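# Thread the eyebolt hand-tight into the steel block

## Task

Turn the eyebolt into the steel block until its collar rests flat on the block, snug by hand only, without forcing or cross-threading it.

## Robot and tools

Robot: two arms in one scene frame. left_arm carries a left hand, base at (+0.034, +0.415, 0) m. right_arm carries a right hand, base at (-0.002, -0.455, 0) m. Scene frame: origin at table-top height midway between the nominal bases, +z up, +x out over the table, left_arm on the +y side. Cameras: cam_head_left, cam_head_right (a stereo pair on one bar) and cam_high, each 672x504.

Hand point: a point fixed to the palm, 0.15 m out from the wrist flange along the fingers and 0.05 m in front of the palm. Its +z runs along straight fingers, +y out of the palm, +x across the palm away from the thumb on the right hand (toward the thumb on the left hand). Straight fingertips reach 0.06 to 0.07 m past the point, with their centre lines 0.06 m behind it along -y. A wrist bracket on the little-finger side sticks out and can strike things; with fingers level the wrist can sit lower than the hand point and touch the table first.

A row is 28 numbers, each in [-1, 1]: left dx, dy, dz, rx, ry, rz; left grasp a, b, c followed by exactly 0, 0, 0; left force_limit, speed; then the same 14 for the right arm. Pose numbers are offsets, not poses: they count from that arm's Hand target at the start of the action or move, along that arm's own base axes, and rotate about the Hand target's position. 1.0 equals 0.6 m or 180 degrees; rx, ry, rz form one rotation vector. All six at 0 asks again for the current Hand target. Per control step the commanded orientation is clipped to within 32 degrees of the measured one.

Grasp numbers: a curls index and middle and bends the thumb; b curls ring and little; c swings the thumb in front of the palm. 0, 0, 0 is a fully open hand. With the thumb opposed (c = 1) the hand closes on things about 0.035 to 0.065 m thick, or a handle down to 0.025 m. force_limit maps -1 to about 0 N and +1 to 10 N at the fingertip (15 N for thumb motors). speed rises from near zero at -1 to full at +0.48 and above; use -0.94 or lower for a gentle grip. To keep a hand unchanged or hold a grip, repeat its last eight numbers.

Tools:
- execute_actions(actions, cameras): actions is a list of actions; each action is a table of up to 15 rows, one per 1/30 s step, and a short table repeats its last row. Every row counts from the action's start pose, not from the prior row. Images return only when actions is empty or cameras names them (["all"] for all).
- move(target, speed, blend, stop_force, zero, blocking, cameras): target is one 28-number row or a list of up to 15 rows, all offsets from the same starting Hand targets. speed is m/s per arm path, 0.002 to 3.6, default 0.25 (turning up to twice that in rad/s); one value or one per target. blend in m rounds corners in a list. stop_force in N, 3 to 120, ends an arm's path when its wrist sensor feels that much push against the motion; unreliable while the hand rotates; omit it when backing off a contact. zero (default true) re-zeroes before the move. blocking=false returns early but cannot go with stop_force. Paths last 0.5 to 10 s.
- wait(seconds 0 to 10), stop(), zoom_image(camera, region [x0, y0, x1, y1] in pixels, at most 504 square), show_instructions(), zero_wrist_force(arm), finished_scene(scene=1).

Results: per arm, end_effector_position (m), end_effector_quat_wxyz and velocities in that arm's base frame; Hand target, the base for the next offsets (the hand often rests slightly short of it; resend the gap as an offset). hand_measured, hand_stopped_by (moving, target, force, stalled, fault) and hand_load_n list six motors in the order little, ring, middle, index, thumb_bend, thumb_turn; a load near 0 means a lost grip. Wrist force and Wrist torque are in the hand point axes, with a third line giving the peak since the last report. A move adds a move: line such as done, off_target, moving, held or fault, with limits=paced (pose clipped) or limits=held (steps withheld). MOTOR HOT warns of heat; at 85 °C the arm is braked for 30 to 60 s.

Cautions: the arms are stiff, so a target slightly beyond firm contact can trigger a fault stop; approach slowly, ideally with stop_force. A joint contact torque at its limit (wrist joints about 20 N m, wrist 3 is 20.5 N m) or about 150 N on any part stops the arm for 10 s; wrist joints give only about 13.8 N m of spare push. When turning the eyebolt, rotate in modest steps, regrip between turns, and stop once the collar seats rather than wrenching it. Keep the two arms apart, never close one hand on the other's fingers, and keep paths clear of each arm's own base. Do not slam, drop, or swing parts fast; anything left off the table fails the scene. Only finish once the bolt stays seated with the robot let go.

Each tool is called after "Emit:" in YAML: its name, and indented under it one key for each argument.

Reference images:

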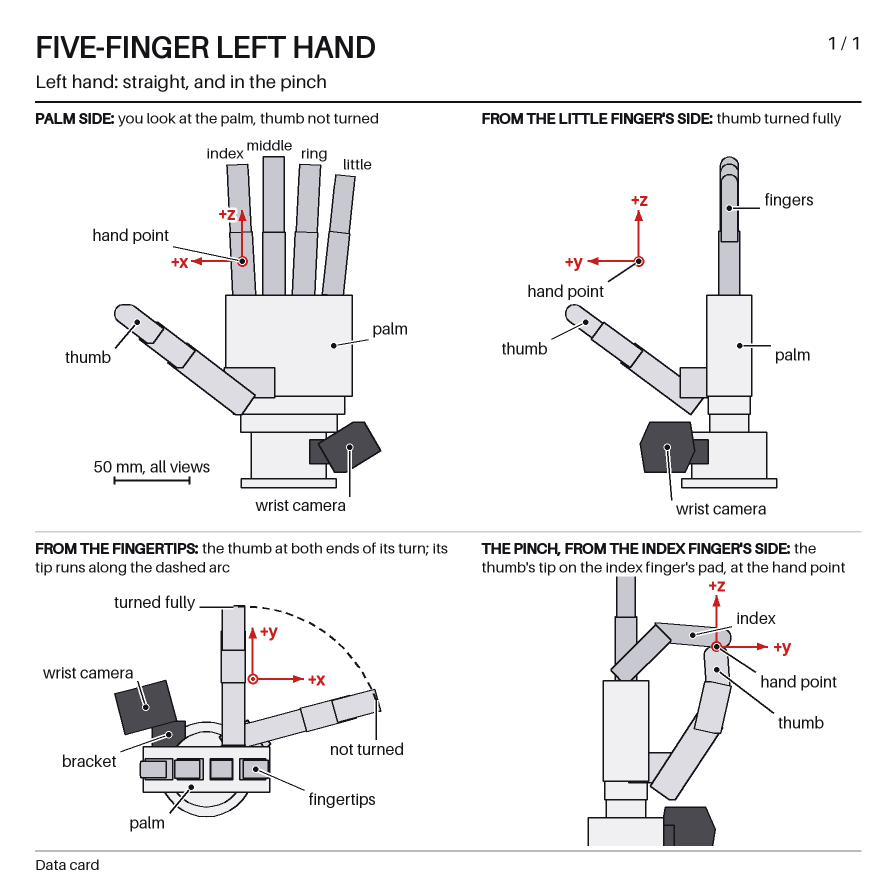

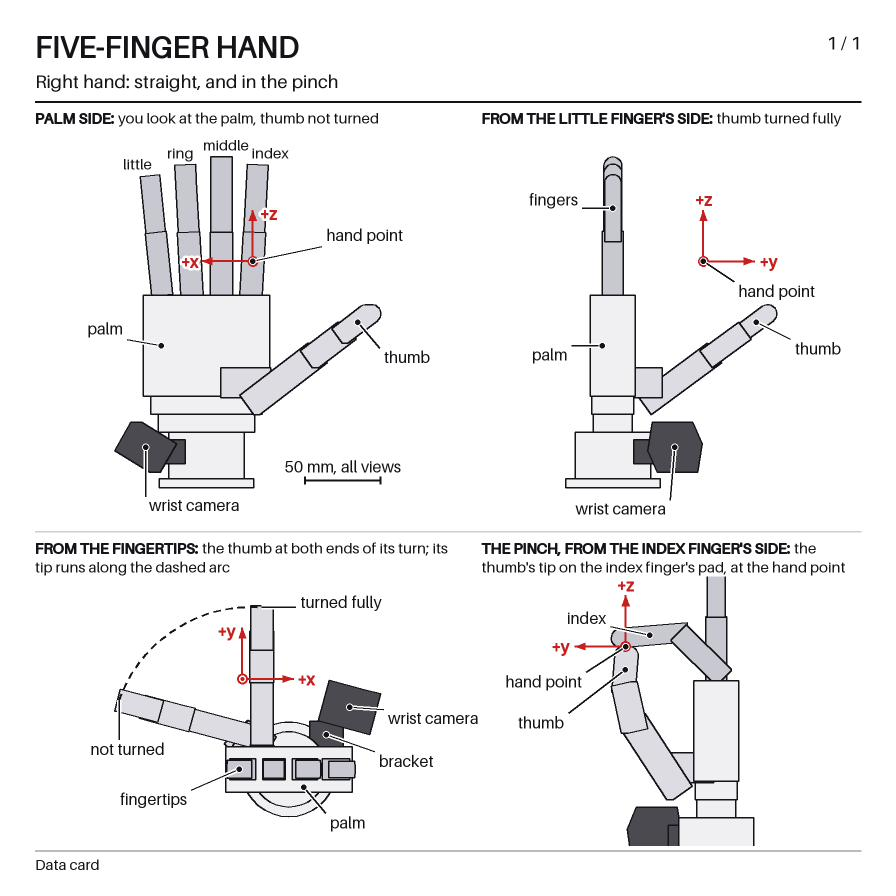

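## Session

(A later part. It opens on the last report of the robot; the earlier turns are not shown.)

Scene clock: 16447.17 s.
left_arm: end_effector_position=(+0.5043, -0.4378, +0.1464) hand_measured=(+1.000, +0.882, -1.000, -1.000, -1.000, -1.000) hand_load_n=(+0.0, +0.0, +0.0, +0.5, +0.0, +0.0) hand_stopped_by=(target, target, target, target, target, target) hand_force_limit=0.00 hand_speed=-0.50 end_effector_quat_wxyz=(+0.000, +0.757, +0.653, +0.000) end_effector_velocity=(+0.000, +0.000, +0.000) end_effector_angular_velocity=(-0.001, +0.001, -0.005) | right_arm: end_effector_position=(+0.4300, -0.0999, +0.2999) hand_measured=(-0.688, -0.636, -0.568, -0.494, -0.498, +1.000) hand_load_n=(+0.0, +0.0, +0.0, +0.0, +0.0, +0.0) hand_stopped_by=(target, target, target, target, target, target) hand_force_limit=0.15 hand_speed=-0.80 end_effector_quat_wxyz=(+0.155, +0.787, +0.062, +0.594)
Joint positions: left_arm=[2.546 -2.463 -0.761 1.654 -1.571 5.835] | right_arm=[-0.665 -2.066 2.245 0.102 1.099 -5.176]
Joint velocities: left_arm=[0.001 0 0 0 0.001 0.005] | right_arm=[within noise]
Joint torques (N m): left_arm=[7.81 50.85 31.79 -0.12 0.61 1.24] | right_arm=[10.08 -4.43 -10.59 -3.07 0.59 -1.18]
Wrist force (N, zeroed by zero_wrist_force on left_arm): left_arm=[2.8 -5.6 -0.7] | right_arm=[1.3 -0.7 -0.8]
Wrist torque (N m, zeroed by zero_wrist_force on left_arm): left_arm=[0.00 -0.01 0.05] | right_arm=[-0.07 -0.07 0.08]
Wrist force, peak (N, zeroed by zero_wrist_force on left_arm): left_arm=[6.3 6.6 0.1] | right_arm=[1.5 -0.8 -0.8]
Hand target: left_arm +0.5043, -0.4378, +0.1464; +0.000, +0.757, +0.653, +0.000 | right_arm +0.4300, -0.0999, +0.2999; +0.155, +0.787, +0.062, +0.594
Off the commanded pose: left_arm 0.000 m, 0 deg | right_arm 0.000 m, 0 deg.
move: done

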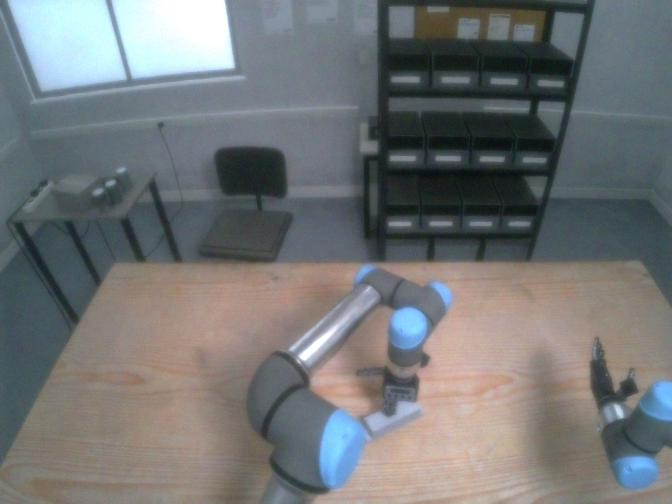

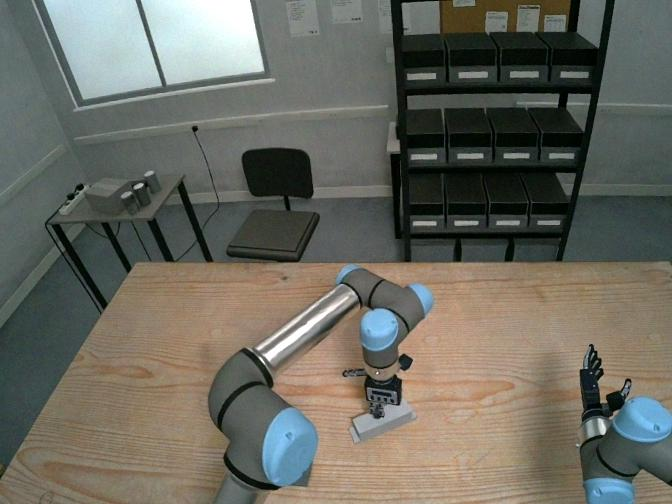

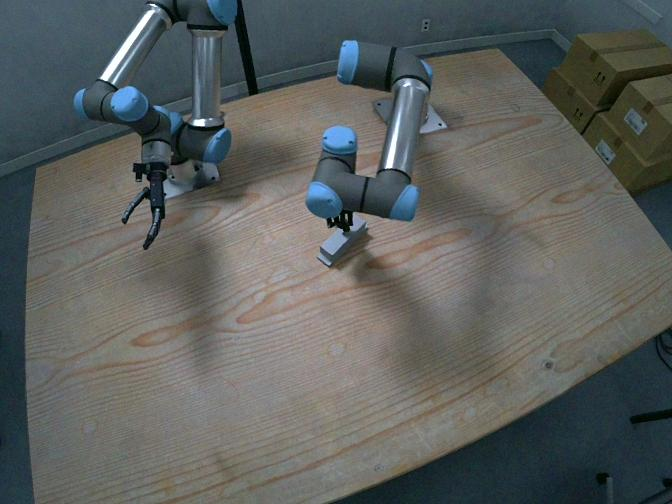

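Emit:
move:
  target:
    - [-0.0018,0.0073,0,0,0,0.0222,-0.125,1,0,0,0,0,0.0,-0.5,0,0,0,0,0,0,0.27,0.17,1,0,0,0,0.15,-0.8]
    - [-0.0018,0.0073,0.0727,0,0,0.0222,-0.125,1,0,0,0,0,0.0,-0.5,0,0,0,0,0,0,0.27,0.17,1,0,0,0,0.15,-0.8]
  speed: [0.1, 0.04]
  cameras: ["all"]

Emit:
zoom_image:
  camera: "cam_head_right"
  region: [350, 380, 410, 440]

Emit:
zoom_image:
  camera: "cam_high"
  region: [315, 190, 375, 250]

Scene clock: 16461.30 s.
left_arm: end_effector_position=(+0.5033, -0.4334, +0.1901) hand_measured=(+1.000, +0.882, -1.000, -1.000, -1.000, -1.000) hand_load_n=(+0.0, +0.0, +0.0, +0.0, +0.0, +0.0) hand_stopped_by=(target, target, target, target, target, target) hand_force_limit=0.00 hand_speed=-0.50 end_effector_quat_wxyz=(+0.000, +0.734, +0.679, +0.000) | right_arm: end_effector_position=(+0.4300, -0.0999, +0.2999) hand_measured=(-0.688, -0.636, -0.568, -0.494, -0.498, +1.000) hand_load_n=(+0.0, +0.0, +0.0, +0.0, +0.0, +0.0) hand_stopped_by=(target, target, target, target, target, target) hand_force_limit=0.15 hand_speed=-0.80 end_effector_quat_wxyz=(+0.155, +0.787, +0.062, +0.594)
Joint positions: left_arm=[2.546 -2.46 -0.655 1.545 -1.571 5.766] | right_arm=[-0.665 -2.066 2.245 0.102 1.099 -5.176]
Joint torques (N m): left_arm=[1.86 34.2 7.41 0.59 -1.43 -1.21] | right_arm=[10.43 -5.12 -10.39 -2.89 0.64 -1.34]
Wrist force (N, zeroed by zero_wrist_force on left_arm): left_arm=[0.4 -0.1 -1.3] | right_arm=[1.1 -0.7 -0.8]
Wrist torque (N m, zeroed by zero_wrist_force on left_arm): left_arm=[0.02 -0.11 0.04] | right_arm=[-0.07 -0.04 0.07]
Wrist force, peak (N, zeroed by zero_wrist_force on left_arm): left_arm=[3.4 -6.0 -0.5] | right_arm=[1.4 -0.7 -1.0]
Hand target: left_arm +0.5033, -0.4334, +0.1900; +0.000, +0.734, +0.679, +0.000 | right_arm +0.4300, -0.0999, +0.2999; +0.155, +0.787, +0.062, +0.594
Off the commanded pose: left_arm 0.000 m, 0 deg | right_arm 0.000 m, 0 deg.
move: done

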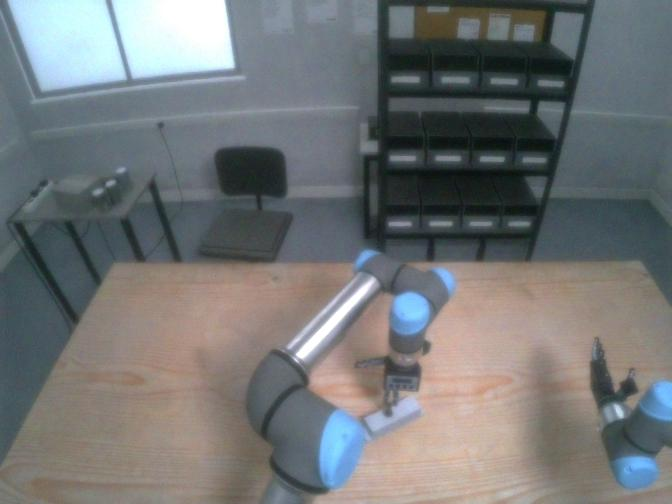

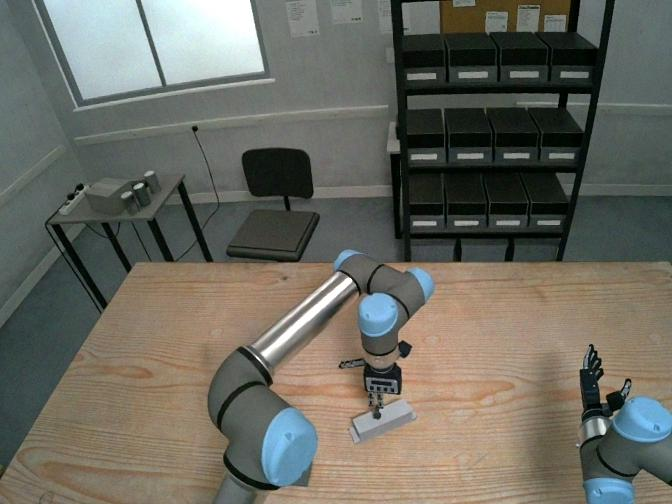

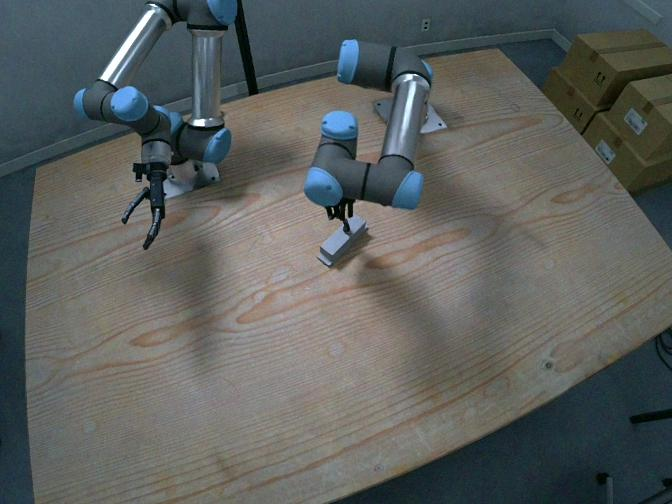

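Scaled by 8.400 from the camera's 672x504 image, which has a finer 960x720 frame.

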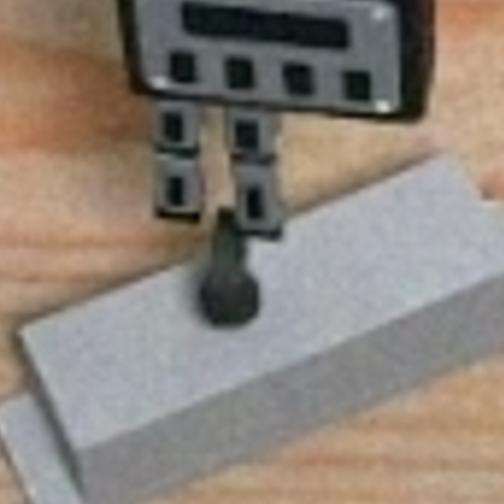

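Scaled by 8.400 from the camera's 672x504 image, which has a finer 960x720 frame.

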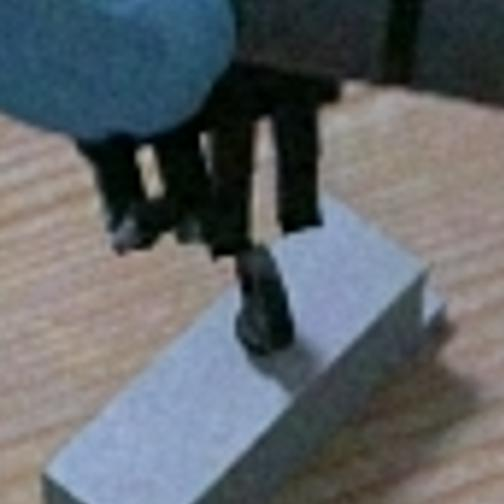

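Emit:
move:
  target:
    - [-0.1057,0.0957,0,0,0,0.5,-0.125,1,0,0,0,0,0.0,-0.5,0,0,0,0,0,0,0.27,0.17,1,0,0,0,0.15,-0.8]
    - [-0.2013,-0.01,0,0,0,1.0,-0.125,1,0,0,0,0,0.0,-0.5,0,0,0,0,0,0,0.27,0.17,1,0,0,0,0.15,-0.8]
    - [-0.0957,-0.1057,0,0,0,-0.5,-0.125,1,0,0,0,0,0.0,-0.5,0,0,0,0,0,0,0.27,0.17,1,0,0,0,0.15,-0.8]
    - [0,0,0,0,0,0,-0.125,1,0,0,0,0,0.0,-0.5,0,0,0,0,0,0,0.27,0.17,1,0,0,0,0.15,-0.8]
    - [-0.1057,0.0957,0,0,0,0.5,-0.125,1,0,0,0,0,0.0,-0.5,0,0,0,0,0,0,0.27,0.17,1,0,0,0,0.15,-0.8]
    - [-0.1937,-0.0105,0,0,0,1.0,-0.125,1,0,0,0,0,0.0,-0.5,0,0,0,0,0,0,0.27,0.17,1,0,0,0,0.15,-0.8]
  speed: 0.8
  blend: 0.02
  cameras: ["all"]

Emit:
zoom_image:
  camera: "cam_head_right"
  region: [350, 380, 410, 440]

Emit:
zoom_image:
  camera: "cam_high"
  region: [315, 190, 375, 250]

Scene clock: 16494.23 s.
left_arm: end_effector_position=(+0.3870, -0.4397, +0.1901) hand_measured=(+1.000, +0.882, -1.000, -1.000, -1.000, -1.000) hand_load_n=(+0.0, +0.0, +0.0, +0.0, +0.5, +0.0) hand_stopped_by=(target, target, target, target, target, target) hand_force_limit=0.00 hand_speed=-0.50 end_effector_quat_wxyz=(+0.000, +0.679, -0.734, +0.000) | right_arm: end_effector_position=(+0.4300, -0.0999, +0.2999) hand_measured=(-0.688, -0.636, -0.568, -0.494, -0.498, +1.000) hand_load_n=(+0.0, +0.0, +0.0, +0.0, +0.0, +0.0) hand_stopped_by=(target, target, target, target, target, target) hand_force_limit=0.15 hand_speed=-0.80 end_effector_quat_wxyz=(+0.155, +0.787, +0.062, +0.594)
Joint positions: left_arm=[2.618 -2.368 -0.822 1.619 -1.571 -3.588] | right_arm=[-0.665 -2.066 2.245 0.102 1.099 -5.176]
Joint torques (N m): left_arm=[-2.02 31.65 28.77 -5.29 -0.32 -1.3] | right_arm=[10.72 -4.44 -10.27 -3.07 0.51 -1.34]
Wrist force (N, zeroed by zero_wrist_force on left_arm): left_arm=[0.0 0.2 -0.8] | right_arm=[1.3 -0.9 -0.8]
Wrist torque (N m, zeroed by zero_wrist_force on left_arm): left_arm=[0.02 0.02 0.00] | right_arm=[-0.10 -0.07 0.07]
Wrist force, peak (N, zeroed by zero_wrist_force on left_arm): left_arm=[1.1 2.2 -1.0] | right_arm=[1.6 -0.8 -0.8]
Hand target: left_arm +0.3870, -0.4397, +0.1900; +0.000, +0.679, -0.734, +0.000 | right_arm +0.4300, -0.0999, +0.2999; +0.155, +0.787, +0.062, +0.594
Off the commanded pose: left_arm 0.000 m, 0 deg | right_arm 0.000 m, 0 deg.
move: done

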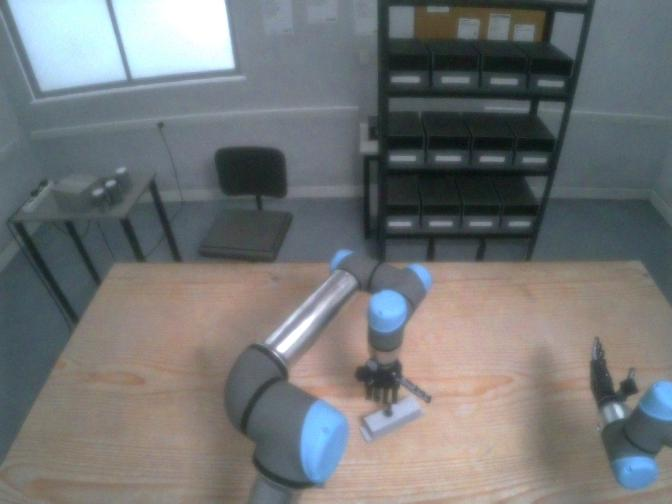

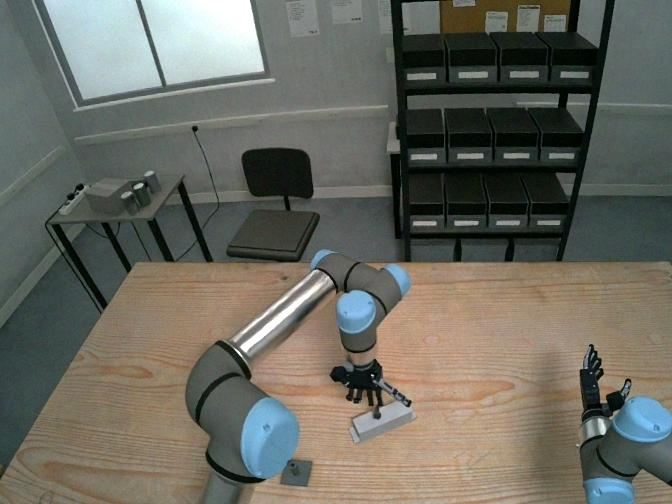

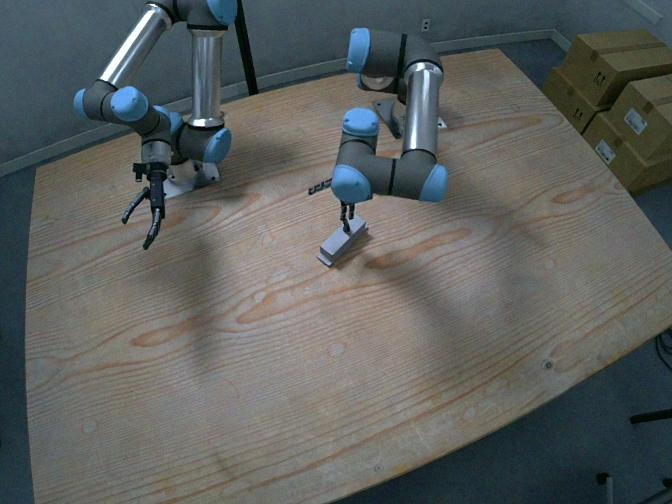

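Scaled by 8.400 from the camera's 672x504 image, which has a finer 960x720 frame.

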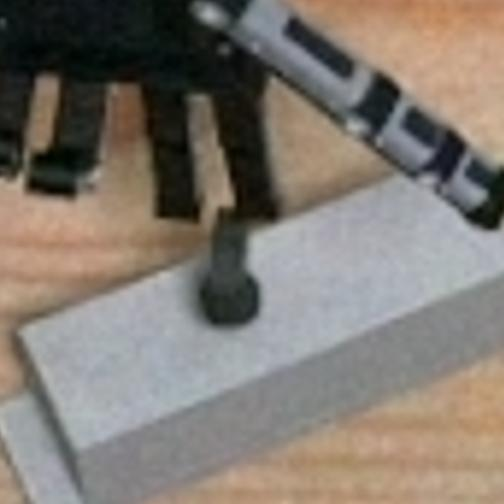

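Scaled by 8.400 from the camera's 672x504 image, which has a finer 960x720 frame.

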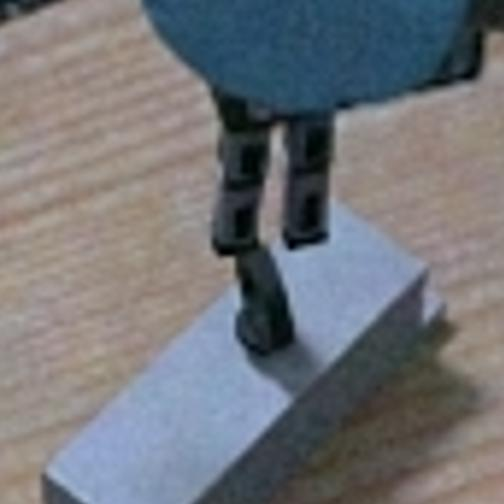

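Emit:
move:
  target: [-0.005, -0.0033, -0.0617, 0,0,0, -0.125,1,0,0,0,0,0.0,-0.5, 0,0,0,0,0,0, 0.27,0.17,1,0,0,0,0.15,-0.8]
  speed: 0.02
  stop_force: 4

Scene clock: 16521.70 s.
left_arm: end_effector_position=(+0.3840, -0.4417, +0.1529) hand_measured=(+1.000, +0.882, -1.000, -1.000, -1.000, -1.000) hand_load_n=(+0.0, +0.0, +0.0, +0.0, +0.0, +0.0) hand_stopped_by=(target, target, target, target, target, target) hand_force_limit=0.00 hand_speed=-0.50 end_effector_quat_wxyz=(+0.000, +0.679, -0.734, +0.000) | right_arm: end_effector_position=(+0.4300, -0.0999, +0.2999) hand_measured=(-0.688, -0.636, -0.568, -0.494, -0.498, +1.000) hand_load_n=(+0.0, +0.0, +0.0, +0.0, +0.0, +0.5) hand_stopped_by=(target, target, target, target, target, target) hand_force_limit=0.15 hand_speed=-0.80 end_effector_quat_wxyz=(+0.155, +0.787, +0.062, +0.594)
Joint positions: left_arm=[2.612 -2.376 -0.903 1.708 -1.571 -3.593] | right_arm=[-0.665 -2.066 2.245 0.102 1.099 -5.176]
Joint torques (N m): left_arm=[1.73 59.36 31.57 -5.62 0.03 0.02] | right_arm=[10.27 -4.6 -10.56 -3.08 0.52 -1.25]
Wrist force (N, zeroed by zero_wrist_force on left_arm): left_arm=[0.9 -0.1 -0.4] | right_arm=[1.4 -0.8 -0.8]
Wrist torque (N m, zeroed by zero_wrist_force on left_arm): left_arm=[-0.02 0.02 0.07] | right_arm=[-0.09 -0.09 0.08]
Wrist force, peak (N, zeroed by zero_wrist_force on left_arm): left_arm=[0.6 0.2 -1.6] | right_arm=[1.5 -0.8 -0.8]
Hand target: left_arm +0.3840, -0.4417, +0.1530; +0.000, +0.679, -0.734, +0.000 | right_arm +0.4300, -0.0999, +0.2999; +0.155, +0.787, +0.062, +0.594
Off the commanded pose: left_arm 0.000 m, 0 deg | right_arm 0.000 m, 0 deg.
move: done

Emit:
move:
  target: [0, 0, -0.025, 0,0,0, -0.125,1,0,0,0,0,0.0,-0.5, 0,0,0,0,0,0, 0.27,0.17,1,0,0,0,0.15,-0.8]
  speed: 0.004
  stop_force: 3

Scene clock: 16529.97 s.
left_arm: end_effector_position=(+0.3840, -0.4417, +0.1422) hand_measured=(+1.000, +0.882, -1.000, -1.000, -1.000, -1.000) hand_load_n=(+0.0, +0.0, +0.5, +0.0, -0.5, +0.0) hand_stopped_by=(target, target, target, target, target, target) hand_force_limit=0.00 hand_speed=-0.50 end_effector_quat_wxyz=(+0.000, +0.679, -0.734, +0.000) | right_arm: end_effector_position=(+0.4300, -0.0999, +0.2999) hand_measured=(-0.688, -0.636, -0.568, -0.494, -0.498, +1.000) hand_load_n=(+0.0, +0.0, +0.0, +0.0, +0.0, +0.5) hand_stopped_by=(target, target, target, target, target, target) hand_force_limit=0.15 hand_speed=-0.80 end_effector_quat_wxyz=(+0.155, +0.787, +0.062, +0.594)
Joint positions: left_arm=[2.612 -2.381 -0.922 1.732 -1.571 -3.593] | right_arm=[-0.665 -2.066 2.245 0.102 1.099 -5.176]
Joint torques (N m): left_arm=[6.98 47.86 28.65 -5.23 0.37 0.75] | right_arm=[10.8 -4.53 -10.67 -3.15 0.51 -1.39]
Wrist force (N, zeroed by zero_wrist_force on left_arm): left_arm=[1.3 -1.1 -4.9] | right_arm=[1.2 -0.7 -0.6]
Wrist torque (N m, zeroed by zero_wrist_force on left_arm): left_arm=[0.26 -0.08 0.11] | right_arm=[-0.08 -0.06 0.07]
Wrist force, peak (N, zeroed by zero_wrist_force on left_arm): left_arm=[0.6 -0.6 -5.5] | right_arm=[1.4 -0.8 -0.9]
Hand target: left_arm +0.3840, -0.4417, +0.1423; +0.000, +0.679, -0.734, +0.000 (not the last commanded pose) | right_arm +0.4300, -0.0999, +0.2999; +0.155, +0.787, +0.062, +0.594
Off the commanded pose: left_arm 0.004 m, 0 deg | right_arm 0.000 m, 0 deg.
move: contact (left_arm)

Emit:
move:
  target:
    - [0.0028,0.0347,0.0015,0,0,-0.1111,-0.125,1,0,0,0,0,0.0,-0.5,0,0,0,0,0,0,0.27,0.17,1,0,0,0,0.15,-0.8]
    - [0.0172,0.0657,0.0015,0,0,-0.2222,-0.125,1,0,0,0,0,0.0,-0.5,0,0,0,0,0,0,0.27,0.17,1,0,0,0,0.15,-0.8]
    - [0.0423,0.0897,0.0015,0,0,-0.3333,-0.125,1,0,0,0,0,0.0,-0.5,0,0,0,0,0,0,0.27,0.17,1,0,0,0,0.15,-0.8]
    - [0.0747,0.1033,0.0015,0,0,-0.4444,-0.125,1,0,0,0,0,0.0,-0.5,0,0,0,0,0,0,0.27,0.17,1,0,0,0,0.15,-0.8]
    - [0.1095,0.105,0.0015,0,0,-0.5556,-0.125,1,0,0,0,0,0.0,-0.5,0,0,0,0,0,0,0.27,0.17,1,0,0,0,0.15,-0.8]
    - [0.143,0.0947,0.0015,0,0,-0.6667,-0.125,1,0,0,0,0,0.0,-0.5,0,0,0,0,0,0,0.27,0.17,1,0,0,0,0.15,-0.8]
    - [0.171,0.0735,0.0015,0,0,-0.7778,-0.125,1,0,0,0,0,0.0,-0.5,0,0,0,0,0,0,0.27,0.17,1,0,0,0,0.15,-0.8]
    - [0.19,0.0442,0.0015,0,0,-0.8889,-0.125,1,0,0,0,0,0.0,-0.5,0,0,0,0,0,0,0.27,0.17,1,0,0,0,0.15,-0.8]
    - [0.1977,0.01,0.0015,0,0,-1.0,-0.125,1,0,0,0,0,0.0,-0.5,0,0,0,0,0,0,0.27,0.17,1,0,0,0,0.15,-0.8]
  speed: 0.2
  blend: 0.004

Scene clock: 16581.83 s.
left_arm: end_effector_position=(+0.5026, -0.4357, +0.1432) hand_measured=(+1.000, +0.882, -1.000, -1.000, -1.000, -1.000) hand_load_n=(+0.0, +0.0, +0.5, +0.5, +0.0, +0.0) hand_stopped_by=(target, target, target, target, target, target) hand_force_limit=0.00 hand_speed=-0.50 end_effector_quat_wxyz=(+0.000, +0.734, +0.679, +0.000) | right_arm: end_effector_position=(+0.4300, -0.0999, +0.2999) hand_measured=(-0.688, -0.636, -0.568, -0.494, -0.498, +1.000) hand_load_n=(+0.0, +0.0, +0.0, +0.0, +0.0, +0.0) hand_stopped_by=(target, target, target, target, target, target) hand_force_limit=0.15 hand_speed=-0.80 end_effector_quat_wxyz=(+0.155, +0.787, +0.062, +0.594)
Joint positions: left_arm=[2.543 -2.47 -0.757 1.657 -1.571 -0.521] | right_arm=[-0.665 -2.066 2.245 0.102 1.099 -5.176]
Joint torques (N m): left_arm=[8.54 50.63 29.61 -0.61 0.43 1.52] | right_arm=[11.1 -4.32 -9.49 -3.06 0.53 -1.38]
Wrist force (N, zeroed by zero_wrist_force on left_arm): left_arm=[1.7 -3.1 -1.3] | right_arm=[1.1 -0.7 -0.7]
Wrist torque (N m, zeroed by zero_wrist_force on left_arm): left_arm=[0.02 -0.04 -0.02] | right_arm=[-0.08 -0.05 0.07]
Wrist force, peak (N, zeroed by zero_wrist_force on left_arm): left_arm=[0.9 -1.2 -5.0] | right_arm=[1.5 -0.8 -0.9]
Hand target: left_arm +0.5027, -0.4357, +0.1432; +0.000, +0.734, +0.679, +0.000 | right_arm +0.4300, -0.0999, +0.2999; +0.155, +0.787, +0.062, +0.594
Off the commanded pose: left_arm 0.000 m, 0 deg | right_arm 0.000 m, 0 deg.
move: done

Emit:
move:
  target:
    - [-0.0045,-0.0342,0,0,0,-0.1111,-0.125,1,0,0,0,0,0.0,-0.5,0,0,0,0,0,0,0.27,0.17,1,0,0,0,0.15,-0.8]
    - [-0.0188,-0.0652,0,0,0,-0.2222,-0.125,1,0,0,0,0,0.0,-0.5,0,0,0,0,0,0,0.27,0.17,1,0,0,0,0.15,-0.8]
    - [-0.0435,-0.089,0,0,0,-0.3333,-0.125,1,0,0,0,0,0.0,-0.5,0,0,0,0,0,0,0.27,0.17,1,0,0,0,0.15,-0.8]
    - [-0.0758,-0.1027,0,0,0,-0.4444,-0.125,1,0,0,0,0,0.0,-0.5,0,0,0,0,0,0,0.27,0.17,1,0,0,0,0.15,-0.8]
    - [-0.1107,-0.1043,0,0,0,-0.5556,-0.125,1,0,0,0,0,0.0,-0.5,0,0,0,0,0,0,0.27,0.17,1,0,0,0,0.15,-0.8]
    - [-0.1442,-0.094,0,0,0,-0.6667,-0.125,1,0,0,0,0,0.0,-0.5,0,0,0,0,0,0,0.27,0.17,1,0,0,0,0.15,-0.8]
    - [-0.1722,-0.0728,0,0,0,-0.7778,-0.125,1,0,0,0,0,0.0,-0.5,0,0,0,0,0,0,0.27,0.17,1,0,0,0,0.15,-0.8]
    - [-0.1912,-0.0435,0,0,0,-0.8889,-0.125,1,0,0,0,0,0.0,-0.5,0,0,0,0,0,0,0.27,0.17,1,0,0,0,0.15,-0.8]
    - [-0.1988,-0.0093,0,0,0,-1.0,-0.125,1,0,0,0,0,0.0,-0.5,0,0,0,0,0,0,0.27,0.17,1,0,0,0,0.15,-0.8]
  speed: 0.2
  blend: 0.004

Scene clock: 16614.77 s.
left_arm: end_effector_position=(+0.3834, -0.4413, +0.1432) hand_measured=(+1.000, +0.882, -1.000, -1.000, -1.000, -1.000) hand_load_n=(+0.0, +0.0, +0.0, +0.0, +0.0, +0.0) hand_stopped_by=(target, target, target, target, target, target) hand_force_limit=0.00 hand_speed=-0.50 end_effector_quat_wxyz=(+0.000, +0.679, -0.734, +0.000) | right_arm: end_effector_position=(+0.4300, -0.0999, +0.2999) hand_measured=(-0.688, -0.636, -0.568, -0.494, -0.498, +1.000) hand_load_n=(+0.0, +0.0, +0.0, +0.0, +0.0, +0.5) hand_stopped_by=(target, target, target, target, target, target) hand_force_limit=0.15 hand_speed=-0.80 end_effector_quat_wxyz=(+0.155, +0.787, +0.062, +0.594)
Joint positions: left_arm=[2.612 -2.378 -0.924 1.732 -1.571 2.69] | right_arm=[-0.665 -2.066 2.245 0.102 1.099 -5.176]
Joint torques (N m): left_arm=[6 47.14 10.38 -2.85 1.63 1.45] | right_arm=[10.1 -4.65 -10.5 -3.01 0.46 -1.32]
Wrist force (N, zeroed by zero_wrist_force on left_arm): left_arm=[-0.4 0.1 -0.6] | right_arm=[1.1 -0.8 -0.8]
Wrist torque (N m, zeroed by zero_wrist_force on left_arm): left_arm=[0.02 0.02 -0.15] | right_arm=[-0.07 -0.06 0.07]
Wrist force, peak (N, zeroed by zero_wrist_force on left_arm): left_arm=[5.4 -8.1 0.7] | right_arm=[1.5 -0.9 -0.8]
Hand target: left_arm +0.3834, -0.4412, +0.1432; +0.000, +0.679, -0.734, +0.000 | right_arm +0.4300, -0.0999, +0.2999; +0.155, +0.787, +0.062, +0.594
Off the commanded pose: left_arm 0.000 m, 0 deg | right_arm 0.000 m, 0 deg.
move: done

Emit:
move:
  target:
    - [0.0027,0.0347,0,0,0,-0.1111,-0.125,1,0,0,0,0,0.0,-0.5,0,0,0,0,0,0,0.27,0.17,1,0,0,0,0.15,-0.8]
    - [0.017,0.0657,0,0,0,-0.2222,-0.125,1,0,0,0,0,0.0,-0.5,0,0,0,0,0,0,0.27,0.17,1,0,0,0,0.15,-0.8]
    - [0.042,0.0897,0,0,0,-0.3333,-0.125,1,0,0,0,0,0.0,-0.5,0,0,0,0,0,0,0.27,0.17,1,0,0,0,0.15,-0.8]
    - [0.0743,0.1033,0,0,0,-0.4444,-0.125,1,0,0,0,0,0.0,-0.5,0,0,0,0,0,0,0.27,0.17,1,0,0,0,0.15,-0.8]
    - [0.1092,0.105,0,0,0,-0.5556,-0.125,1,0,0,0,0,0.0,-0.5,0,0,0,0,0,0,0.27,0.17,1,0,0,0,0.15,-0.8]
    - [0.1427,0.0947,0,0,0,-0.6667,-0.125,1,0,0,0,0,0.0,-0.5,0,0,0,0,0,0,0.27,0.17,1,0,0,0,0.15,-0.8]
    - [0.1707,0.0735,0,0,0,-0.7778,-0.125,1,0,0,0,0,0.0,-0.5,0,0,0,0,0,0,0.27,0.17,1,0,0,0,0.15,-0.8]
    - [0.1897,0.0442,0,0,0,-0.8889,-0.125,1,0,0,0,0,0.0,-0.5,0,0,0,0,0,0,0.27,0.17,1,0,0,0,0.15,-0.8]
    - [0.1973,0.01,0,0,0,-1.0,-0.125,1,0,0,0,0,0.0,-0.5,0,0,0,0,0,0,0.27,0.17,1,0,0,0,0.15,-0.8]
    - [0.1968,0.017,0,0,0,-0.9778,-0.125,1,0,0,0,0,0.0,-0.5,0,0,0,0,0,0,0.27,0.17,1,0,0,0,0.15,-0.8]
    - [0.1968,0.017,0.0783,0,0,-0.9778,-0.125,1,0,0,0,0,0.0,-0.5,0,0,0,0,0,0,0.27,0.17,1,0,0,0,0.15,-0.8]
  speed: [0.25,0.25,0.25,0.25,0.25,0.25,0.25,0.25,0.25,0.1,0.05]
  blend: [0.004,0.004,0.004,0.004,0.004,0.004,0.004,0.004,0,0,0]
  cameras: ["all"]

Emit:
zoom_image:
  camera: "cam_head_right"
  region: [350, 380, 410, 440]

Emit:
zoom_image:
  camera: "cam_high"
  region: [315, 190, 375, 250]

Scene clock: 16658.37 s.
left_arm: end_effector_position=(+0.5015, -0.4310, +0.1902) hand_measured=(+1.000, +0.882, -1.000, -1.000, -1.000, -1.000) hand_load_n=(+0.0, +0.0, +0.0, +0.0, -0.5, +0.0) hand_stopped_by=(target, target, target, target, target, target) hand_force_limit=0.00 hand_speed=-0.50 end_effector_quat_wxyz=(+0.000, +0.710, +0.704, +0.000) | right_arm: end_effector_position=(+0.4300, -0.0999, +0.2999) hand_measured=(-0.688, -0.636, -0.568, -0.494, -0.498, +1.000) hand_load_n=(+0.0, +0.0, +0.0, +0.0, +0.0, +0.0) hand_stopped_by=(target, target, target, target, target, target) hand_force_limit=0.15 hand_speed=-0.80 end_effector_quat_wxyz=(+0.155, +0.787, +0.062, +0.594)
Joint positions: left_arm=[2.544 -2.467 -0.643 1.54 -1.571 5.693] | right_arm=[-0.665 -2.066 2.245 0.102 1.099 -5.176]
Joint torques (N m): left_arm=[-5.83 34.96 7.73 0.68 -1.32 -1.24] | right_arm=[10.65 -4.61 -10.23 -3.02 0.4 -1.33]
Wrist force (N, zeroed by zero_wrist_force on left_arm): left_arm=[0.4 -0.2 -1.5] | right_arm=[1.3 -0.7 -0.7]
Wrist torque (N m, zeroed by zero_wrist_force on left_arm): left_arm=[0.01 -0.11 0.05] | right_arm=[-0.07 -0.07 0.08]
Wrist force, peak (N, zeroed by zero_wrist_force on left_arm): left_arm=[6.6 7.8 -1.1] | right_arm=[1.3 -0.9 -0.9]
Hand target: left_arm +0.5015, -0.4310, +0.1902; +0.000, +0.710, +0.704, +0.000 | right_arm +0.4300, -0.0999, +0.2999; +0.155, +0.787, +0.062, +0.594
Off the commanded pose: left_arm 0.000 m, 0 deg | right_arm 0.000 m, 0 deg.
move: done

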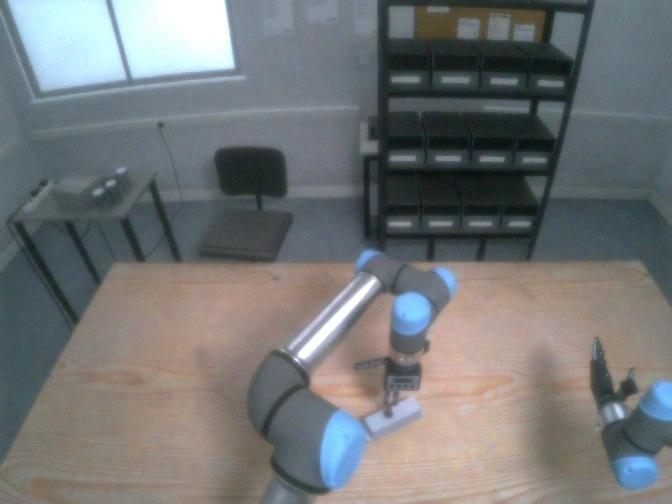

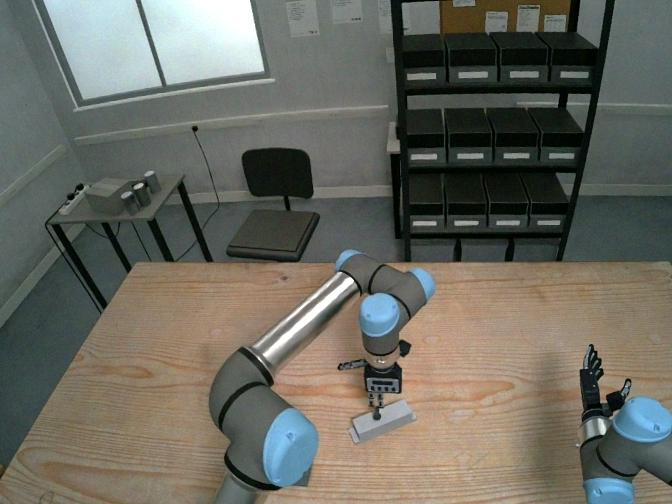

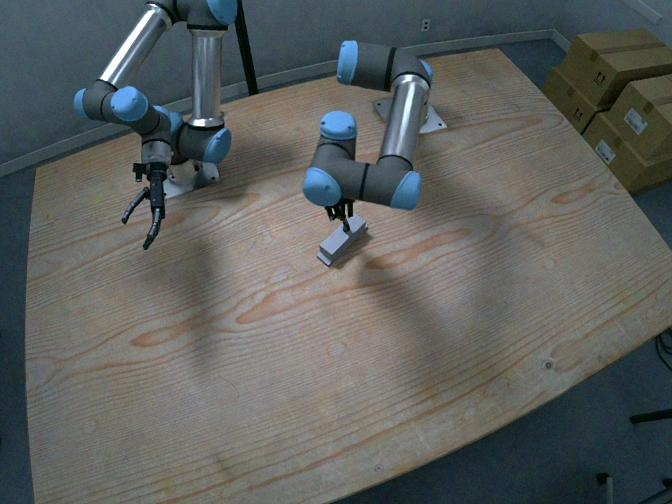

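Scaled by 8.400 from the camera's 672x504 image, which has a finer 960x720 frame.

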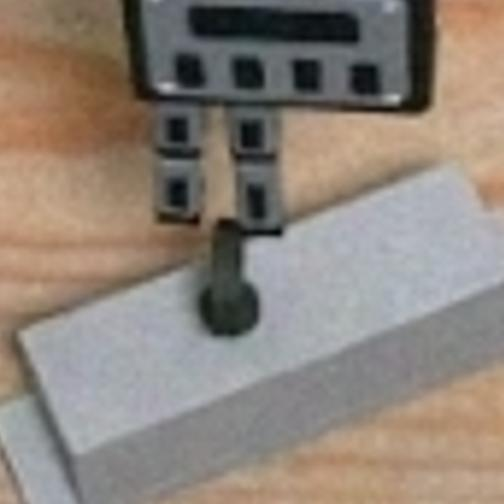

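Scaled by 8.400 from the camera's 672x504 image, which has a finer 960x720 frame.

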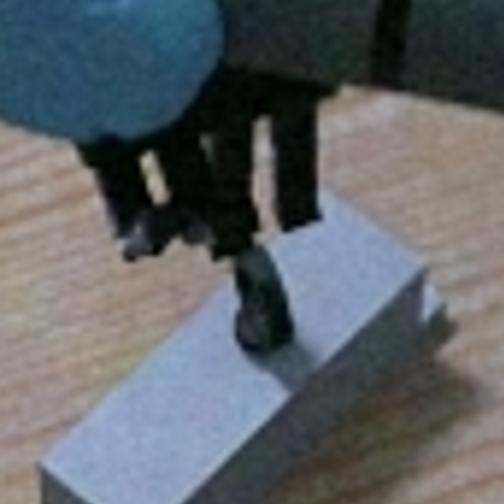

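Emit:
move:
  target:
    - [-0.1122,0.0882,0,0,0,0.5,-0.125,1,0,0,0,0,0.0,-0.5,0,0,0,0,0,0,0.27,0.17,1,0,0,0,0.15,-0.8]
    - [-0.2003,-0.024,0,0,0,1.0,-0.125,1,0,0,0,0,0.0,-0.5,0,0,0,0,0,0,0.27,0.17,1,0,0,0,0.15,-0.8]
    - [-0.0882,-0.1122,0,0,0,-0.5,-0.125,1,0,0,0,0,0.0,-0.5,0,0,0,0,0,0,0.27,0.17,1,0,0,0,0.15,-0.8]
    - [0,0,0,0,0,0,-0.125,1,0,0,0,0,0.0,-0.5,0,0,0,0,0,0,0.27,0.17,1,0,0,0,0.15,-0.8]
    - [-0.1122,0.0882,0,0,0,0.5,-0.125,1,0,0,0,0,0.0,-0.5,0,0,0,0,0,0,0.27,0.17,1,0,0,0,0.15,-0.8]
    - [-0.1985,-0.0262,0,0,0,1.0,-0.125,1,0,0,0,0,0.0,-0.5,0,0,0,0,0,0,0.27,0.17,1,0,0,0,0.15,-0.8]
  speed: 0.8
  blend: 0.02
  cameras: ["all"]

Emit:
zoom_image:
  camera: "cam_head_right"
  region: [350, 380, 410, 440]

Emit:
zoom_image:
  camera: "cam_high"
  region: [315, 190, 375, 250]

Scene clock: 16730.33 s.
left_arm: end_effector_position=(+0.3823, -0.4468, +0.1902) hand_measured=(+1.000, +0.882, -1.000, -1.000, -1.000, -1.000) hand_load_n=(+0.0, +0.0, +0.0, +0.0, -0.5, +0.0) hand_stopped_by=(target, target, target, target, target, target) hand_force_limit=0.00 hand_speed=-0.50 end_effector_quat_wxyz=(+0.000, +0.704, -0.710, +0.000) end_effector_velocity=(+0.001, +0.000, +0.001) end_effector_angular_velocity=(-0.001, -0.002, +0.005) | right_arm: end_effector_position=(+0.4300, -0.0999, +0.2999) hand_measured=(-0.688, -0.636, -0.568, -0.494, -0.498, +1.000) hand_load_n=(+0.0, +0.0, +0.0, +0.0, +0.0, +0.0) hand_stopped_by=(target, target, target, target, target, target) hand_force_limit=0.15 hand_speed=-0.80 end_effector_quat_wxyz=(+0.155, +0.787, +0.062, +0.594)
Joint positions: left_arm=[2.608 -2.358 -0.839 1.627 -1.571 -3.667] | right_arm=[-0.665 -2.066 2.245 0.102 1.099 -5.176]
Joint velocities: left_arm=[0 0.002 0.001 0 -0.001 -0.005] | right_arm=[within noise]
Joint torques (N m): left_arm=[6.86 31.19 29.1 -5.16 -0.65 -1.23] | right_arm=[9.85 -4.52 -10.61 -3.09 0.62 -1.26]
Wrist force (N, zeroed by zero_wrist_force on left_arm): left_arm=[-0.1 0.3 -1.0] | right_arm=[1.5 -0.6 -0.8]
Wrist torque (N m, zeroed by zero_wrist_force on left_arm): left_arm=[0.05 0.02 -0.01] | right_arm=[-0.07 -0.11 0.09]
Wrist force, peak (N, zeroed by zero_wrist_force on left_arm): left_arm=[1.4 2.4 -0.6] | right_arm=[1.5 -0.8 -0.9]
Hand target: left_arm +0.3824, -0.4468, +0.1902; +0.000, +0.704, -0.710, +0.000 | right_arm +0.4300, -0.0999, +0.2999; +0.155, +0.787, +0.062, +0.594
Off the commanded pose: left_arm 0.000 m, 0 deg | right_arm 0.000 m, 0 deg.
move: done

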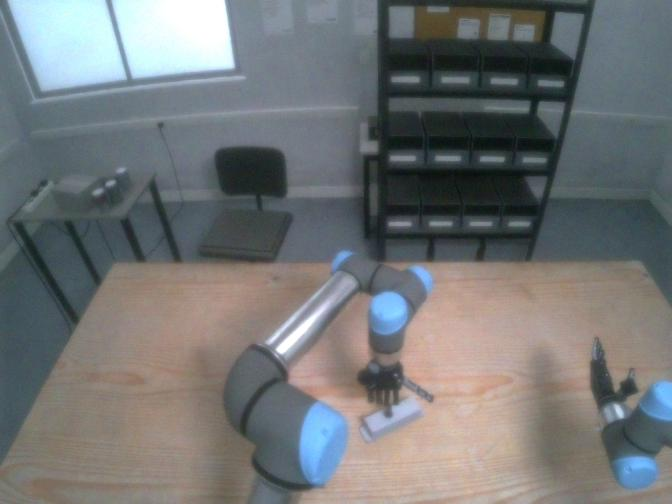

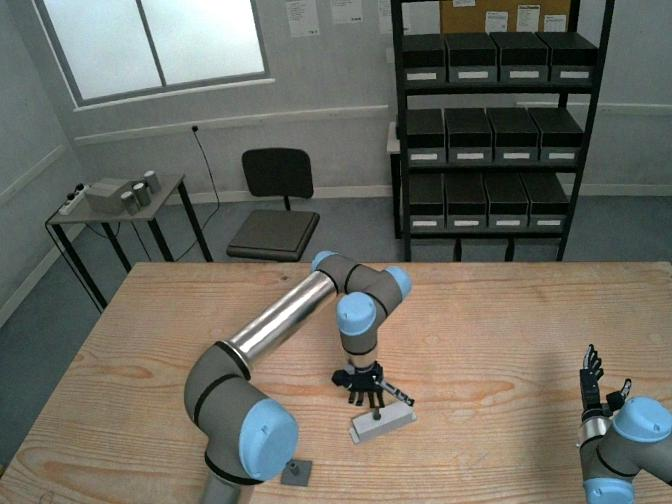

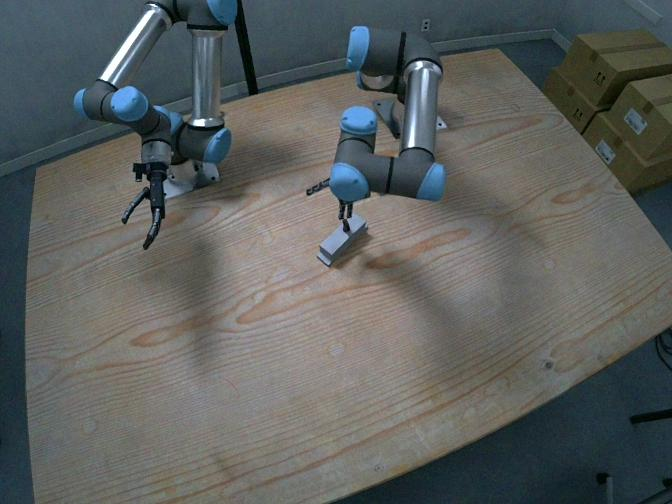

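Scaled by 8.400 from the camera's 672x504 image, which has a finer 960x720 frame.

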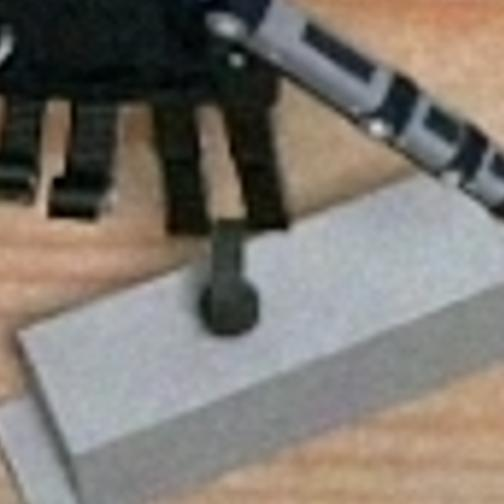

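Scaled by 8.400 from the camera's 672x504 image, which has a finer 960x720 frame.

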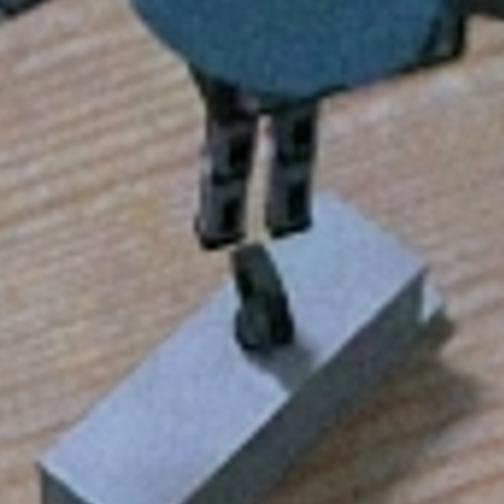

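Emit:
move:
  target: [-0.0008, 0.0023, -0.0637, 0,0,0, -0.125,1,0,0,0,0,0.0,-0.5, 0,0,0,0,0,0, 0.27,0.17,1,0,0,0,0.15,-0.8]
  speed: 0.02
  stop_force: 4

Emit:
move:
  target: [0, 0, -0.025, 0,0,0, -0.125,1,0,0,0,0,0.0,-0.5, 0,0,0,0,0,0, 0.27,0.17,1,0,0,0,0.15,-0.8]
  speed: 0.005
  stop_force: 3

Scene clock: 16745.93 s.
left_arm: end_effector_position=(+0.3822, -0.4462, +0.1740) hand_measured=(+1.000, +0.882, -1.000, -1.000, -1.000, -1.000) hand_load_n=(+0.5, +0.0, +0.0, +0.0, +0.0, +0.0) hand_stopped_by=(target, target, target, target, target, target) hand_force_limit=0.00 hand_speed=-0.50 end_effector_quat_wxyz=(+0.000, +0.704, -0.710, +0.000) | right_arm: end_effector_position=(+0.4300, -0.0999, +0.2999) hand_measured=(-0.688, -0.636, -0.568, -0.494, -0.498, +1.000) hand_load_n=(+0.0, +0.0, +0.0, +0.0, +0.0, +0.0) hand_stopped_by=(target, target, target, target, target, target) hand_force_limit=0.15 hand_speed=-0.80 end_effector_quat_wxyz=(+0.155, +0.787, +0.062, +0.594)
Joint positions: left_arm=[2.609 -2.361 -0.877 1.666 -1.571 -3.667] | right_arm=[-0.665 -2.066 2.245 0.102 1.099 -5.176]
Joint torques (N m): left_arm=[-1.82 56.89 30.15 -2.22 0.15 -1.1] | right_arm=[10.28 -4.23 -10.99 -3.14 0.46 -1.2]
Wrist force (N, zeroed by zero_wrist_force on left_arm): left_arm=[-0.2 0.1 -6.0] | right_arm=[1.3 -0.5 -0.8]
Wrist torque (N m, zeroed by zero_wrist_force on left_arm): left_arm=[0.31 -0.08 -0.01] | right_arm=[-0.04 -0.07 0.08]
Wrist force, peak (N, zeroed by zero_wrist_force on left_arm): left_arm=[-0.6 0.3 -14.4] | right_arm=[1.5 -0.6 -0.9]
Hand target: left_arm +0.3821, -0.4462, +0.1740; +0.000, +0.704, -0.710, +0.000 (not the last commanded pose) | right_arm +0.4300, -0.0999, +0.2999; +0.155, +0.787, +0.062, +0.594
Off the commanded pose: left_arm 0.022 m, 0 deg | right_arm 0.000 m, 0 deg.
move: contact (left_arm)

Scene clock: 16746.97 s.
left_arm: end_effector_position=(+0.3822, -0.4462, +0.1737) hand_measured=(+1.000, +0.882, -1.000, -1.000, -1.000, -1.000) hand_load_n=(+0.0, +0.0, +0.0, +0.0, -0.5, +0.0) hand_stopped_by=(target, target, target, target, target, target) hand_force_limit=0.00 hand_speed=-0.50 end_effector_quat_wxyz=(+0.000, +0.704, -0.710, +0.000) | right_arm: end_effector_position=(+0.4300, -0.0999, +0.2999) hand_measured=(-0.688, -0.636, -0.568, -0.494, -0.498, +1.000) hand_load_n=(+0.0, +0.0, +0.5, +0.5, +0.0, +0.5) hand_stopped_by=(target, target, target, target, target, target) hand_force_limit=0.15 hand_speed=-0.80 end_effector_quat_wxyz=(+0.155, +0.787, +0.062, +0.594)
Joint positions: left_arm=[2.609 -2.361 -0.877 1.667 -1.571 -3.667] | right_arm=[-0.665 -2.066 2.245 0.102 1.099 -5.176]
Joint torques (N m): left_arm=[-3.66 46.87 28.78 -4.19 0.45 -1.3] | right_arm=[10.47 -4.57 -10.46 -3.19 0.48 -1.23]
Wrist force (N, zeroed by zero_wrist_force on left_arm): left_arm=[-0.4 0.4 -9.3] | right_arm=[1.2 -0.9 -0.8]
Wrist torque (N m, zeroed by zero_wrist_force on left_arm): left_arm=[0.52 -0.12 -0.04] | right_arm=[-0.10 -0.07 0.07]
Wrist force, peak (N, zeroed by zero_wrist_force on left_arm): left_arm=[-0.6 0.6 -11.5] | right_arm=[1.5 -0.8 -0.9]
Hand target: left_arm +0.3822, -0.4462, +0.1737; +0.000, +0.704, -0.710, +0.000 (not the last commanded pose) | right_arm +0.4300, -0.0999, +0.2999; +0.155, +0.787, +0.062, +0.594
Off the commanded pose: left_arm 0.015 m, 0 deg | right_arm 0.000 m, 0 deg.
move: contact (left_arm)


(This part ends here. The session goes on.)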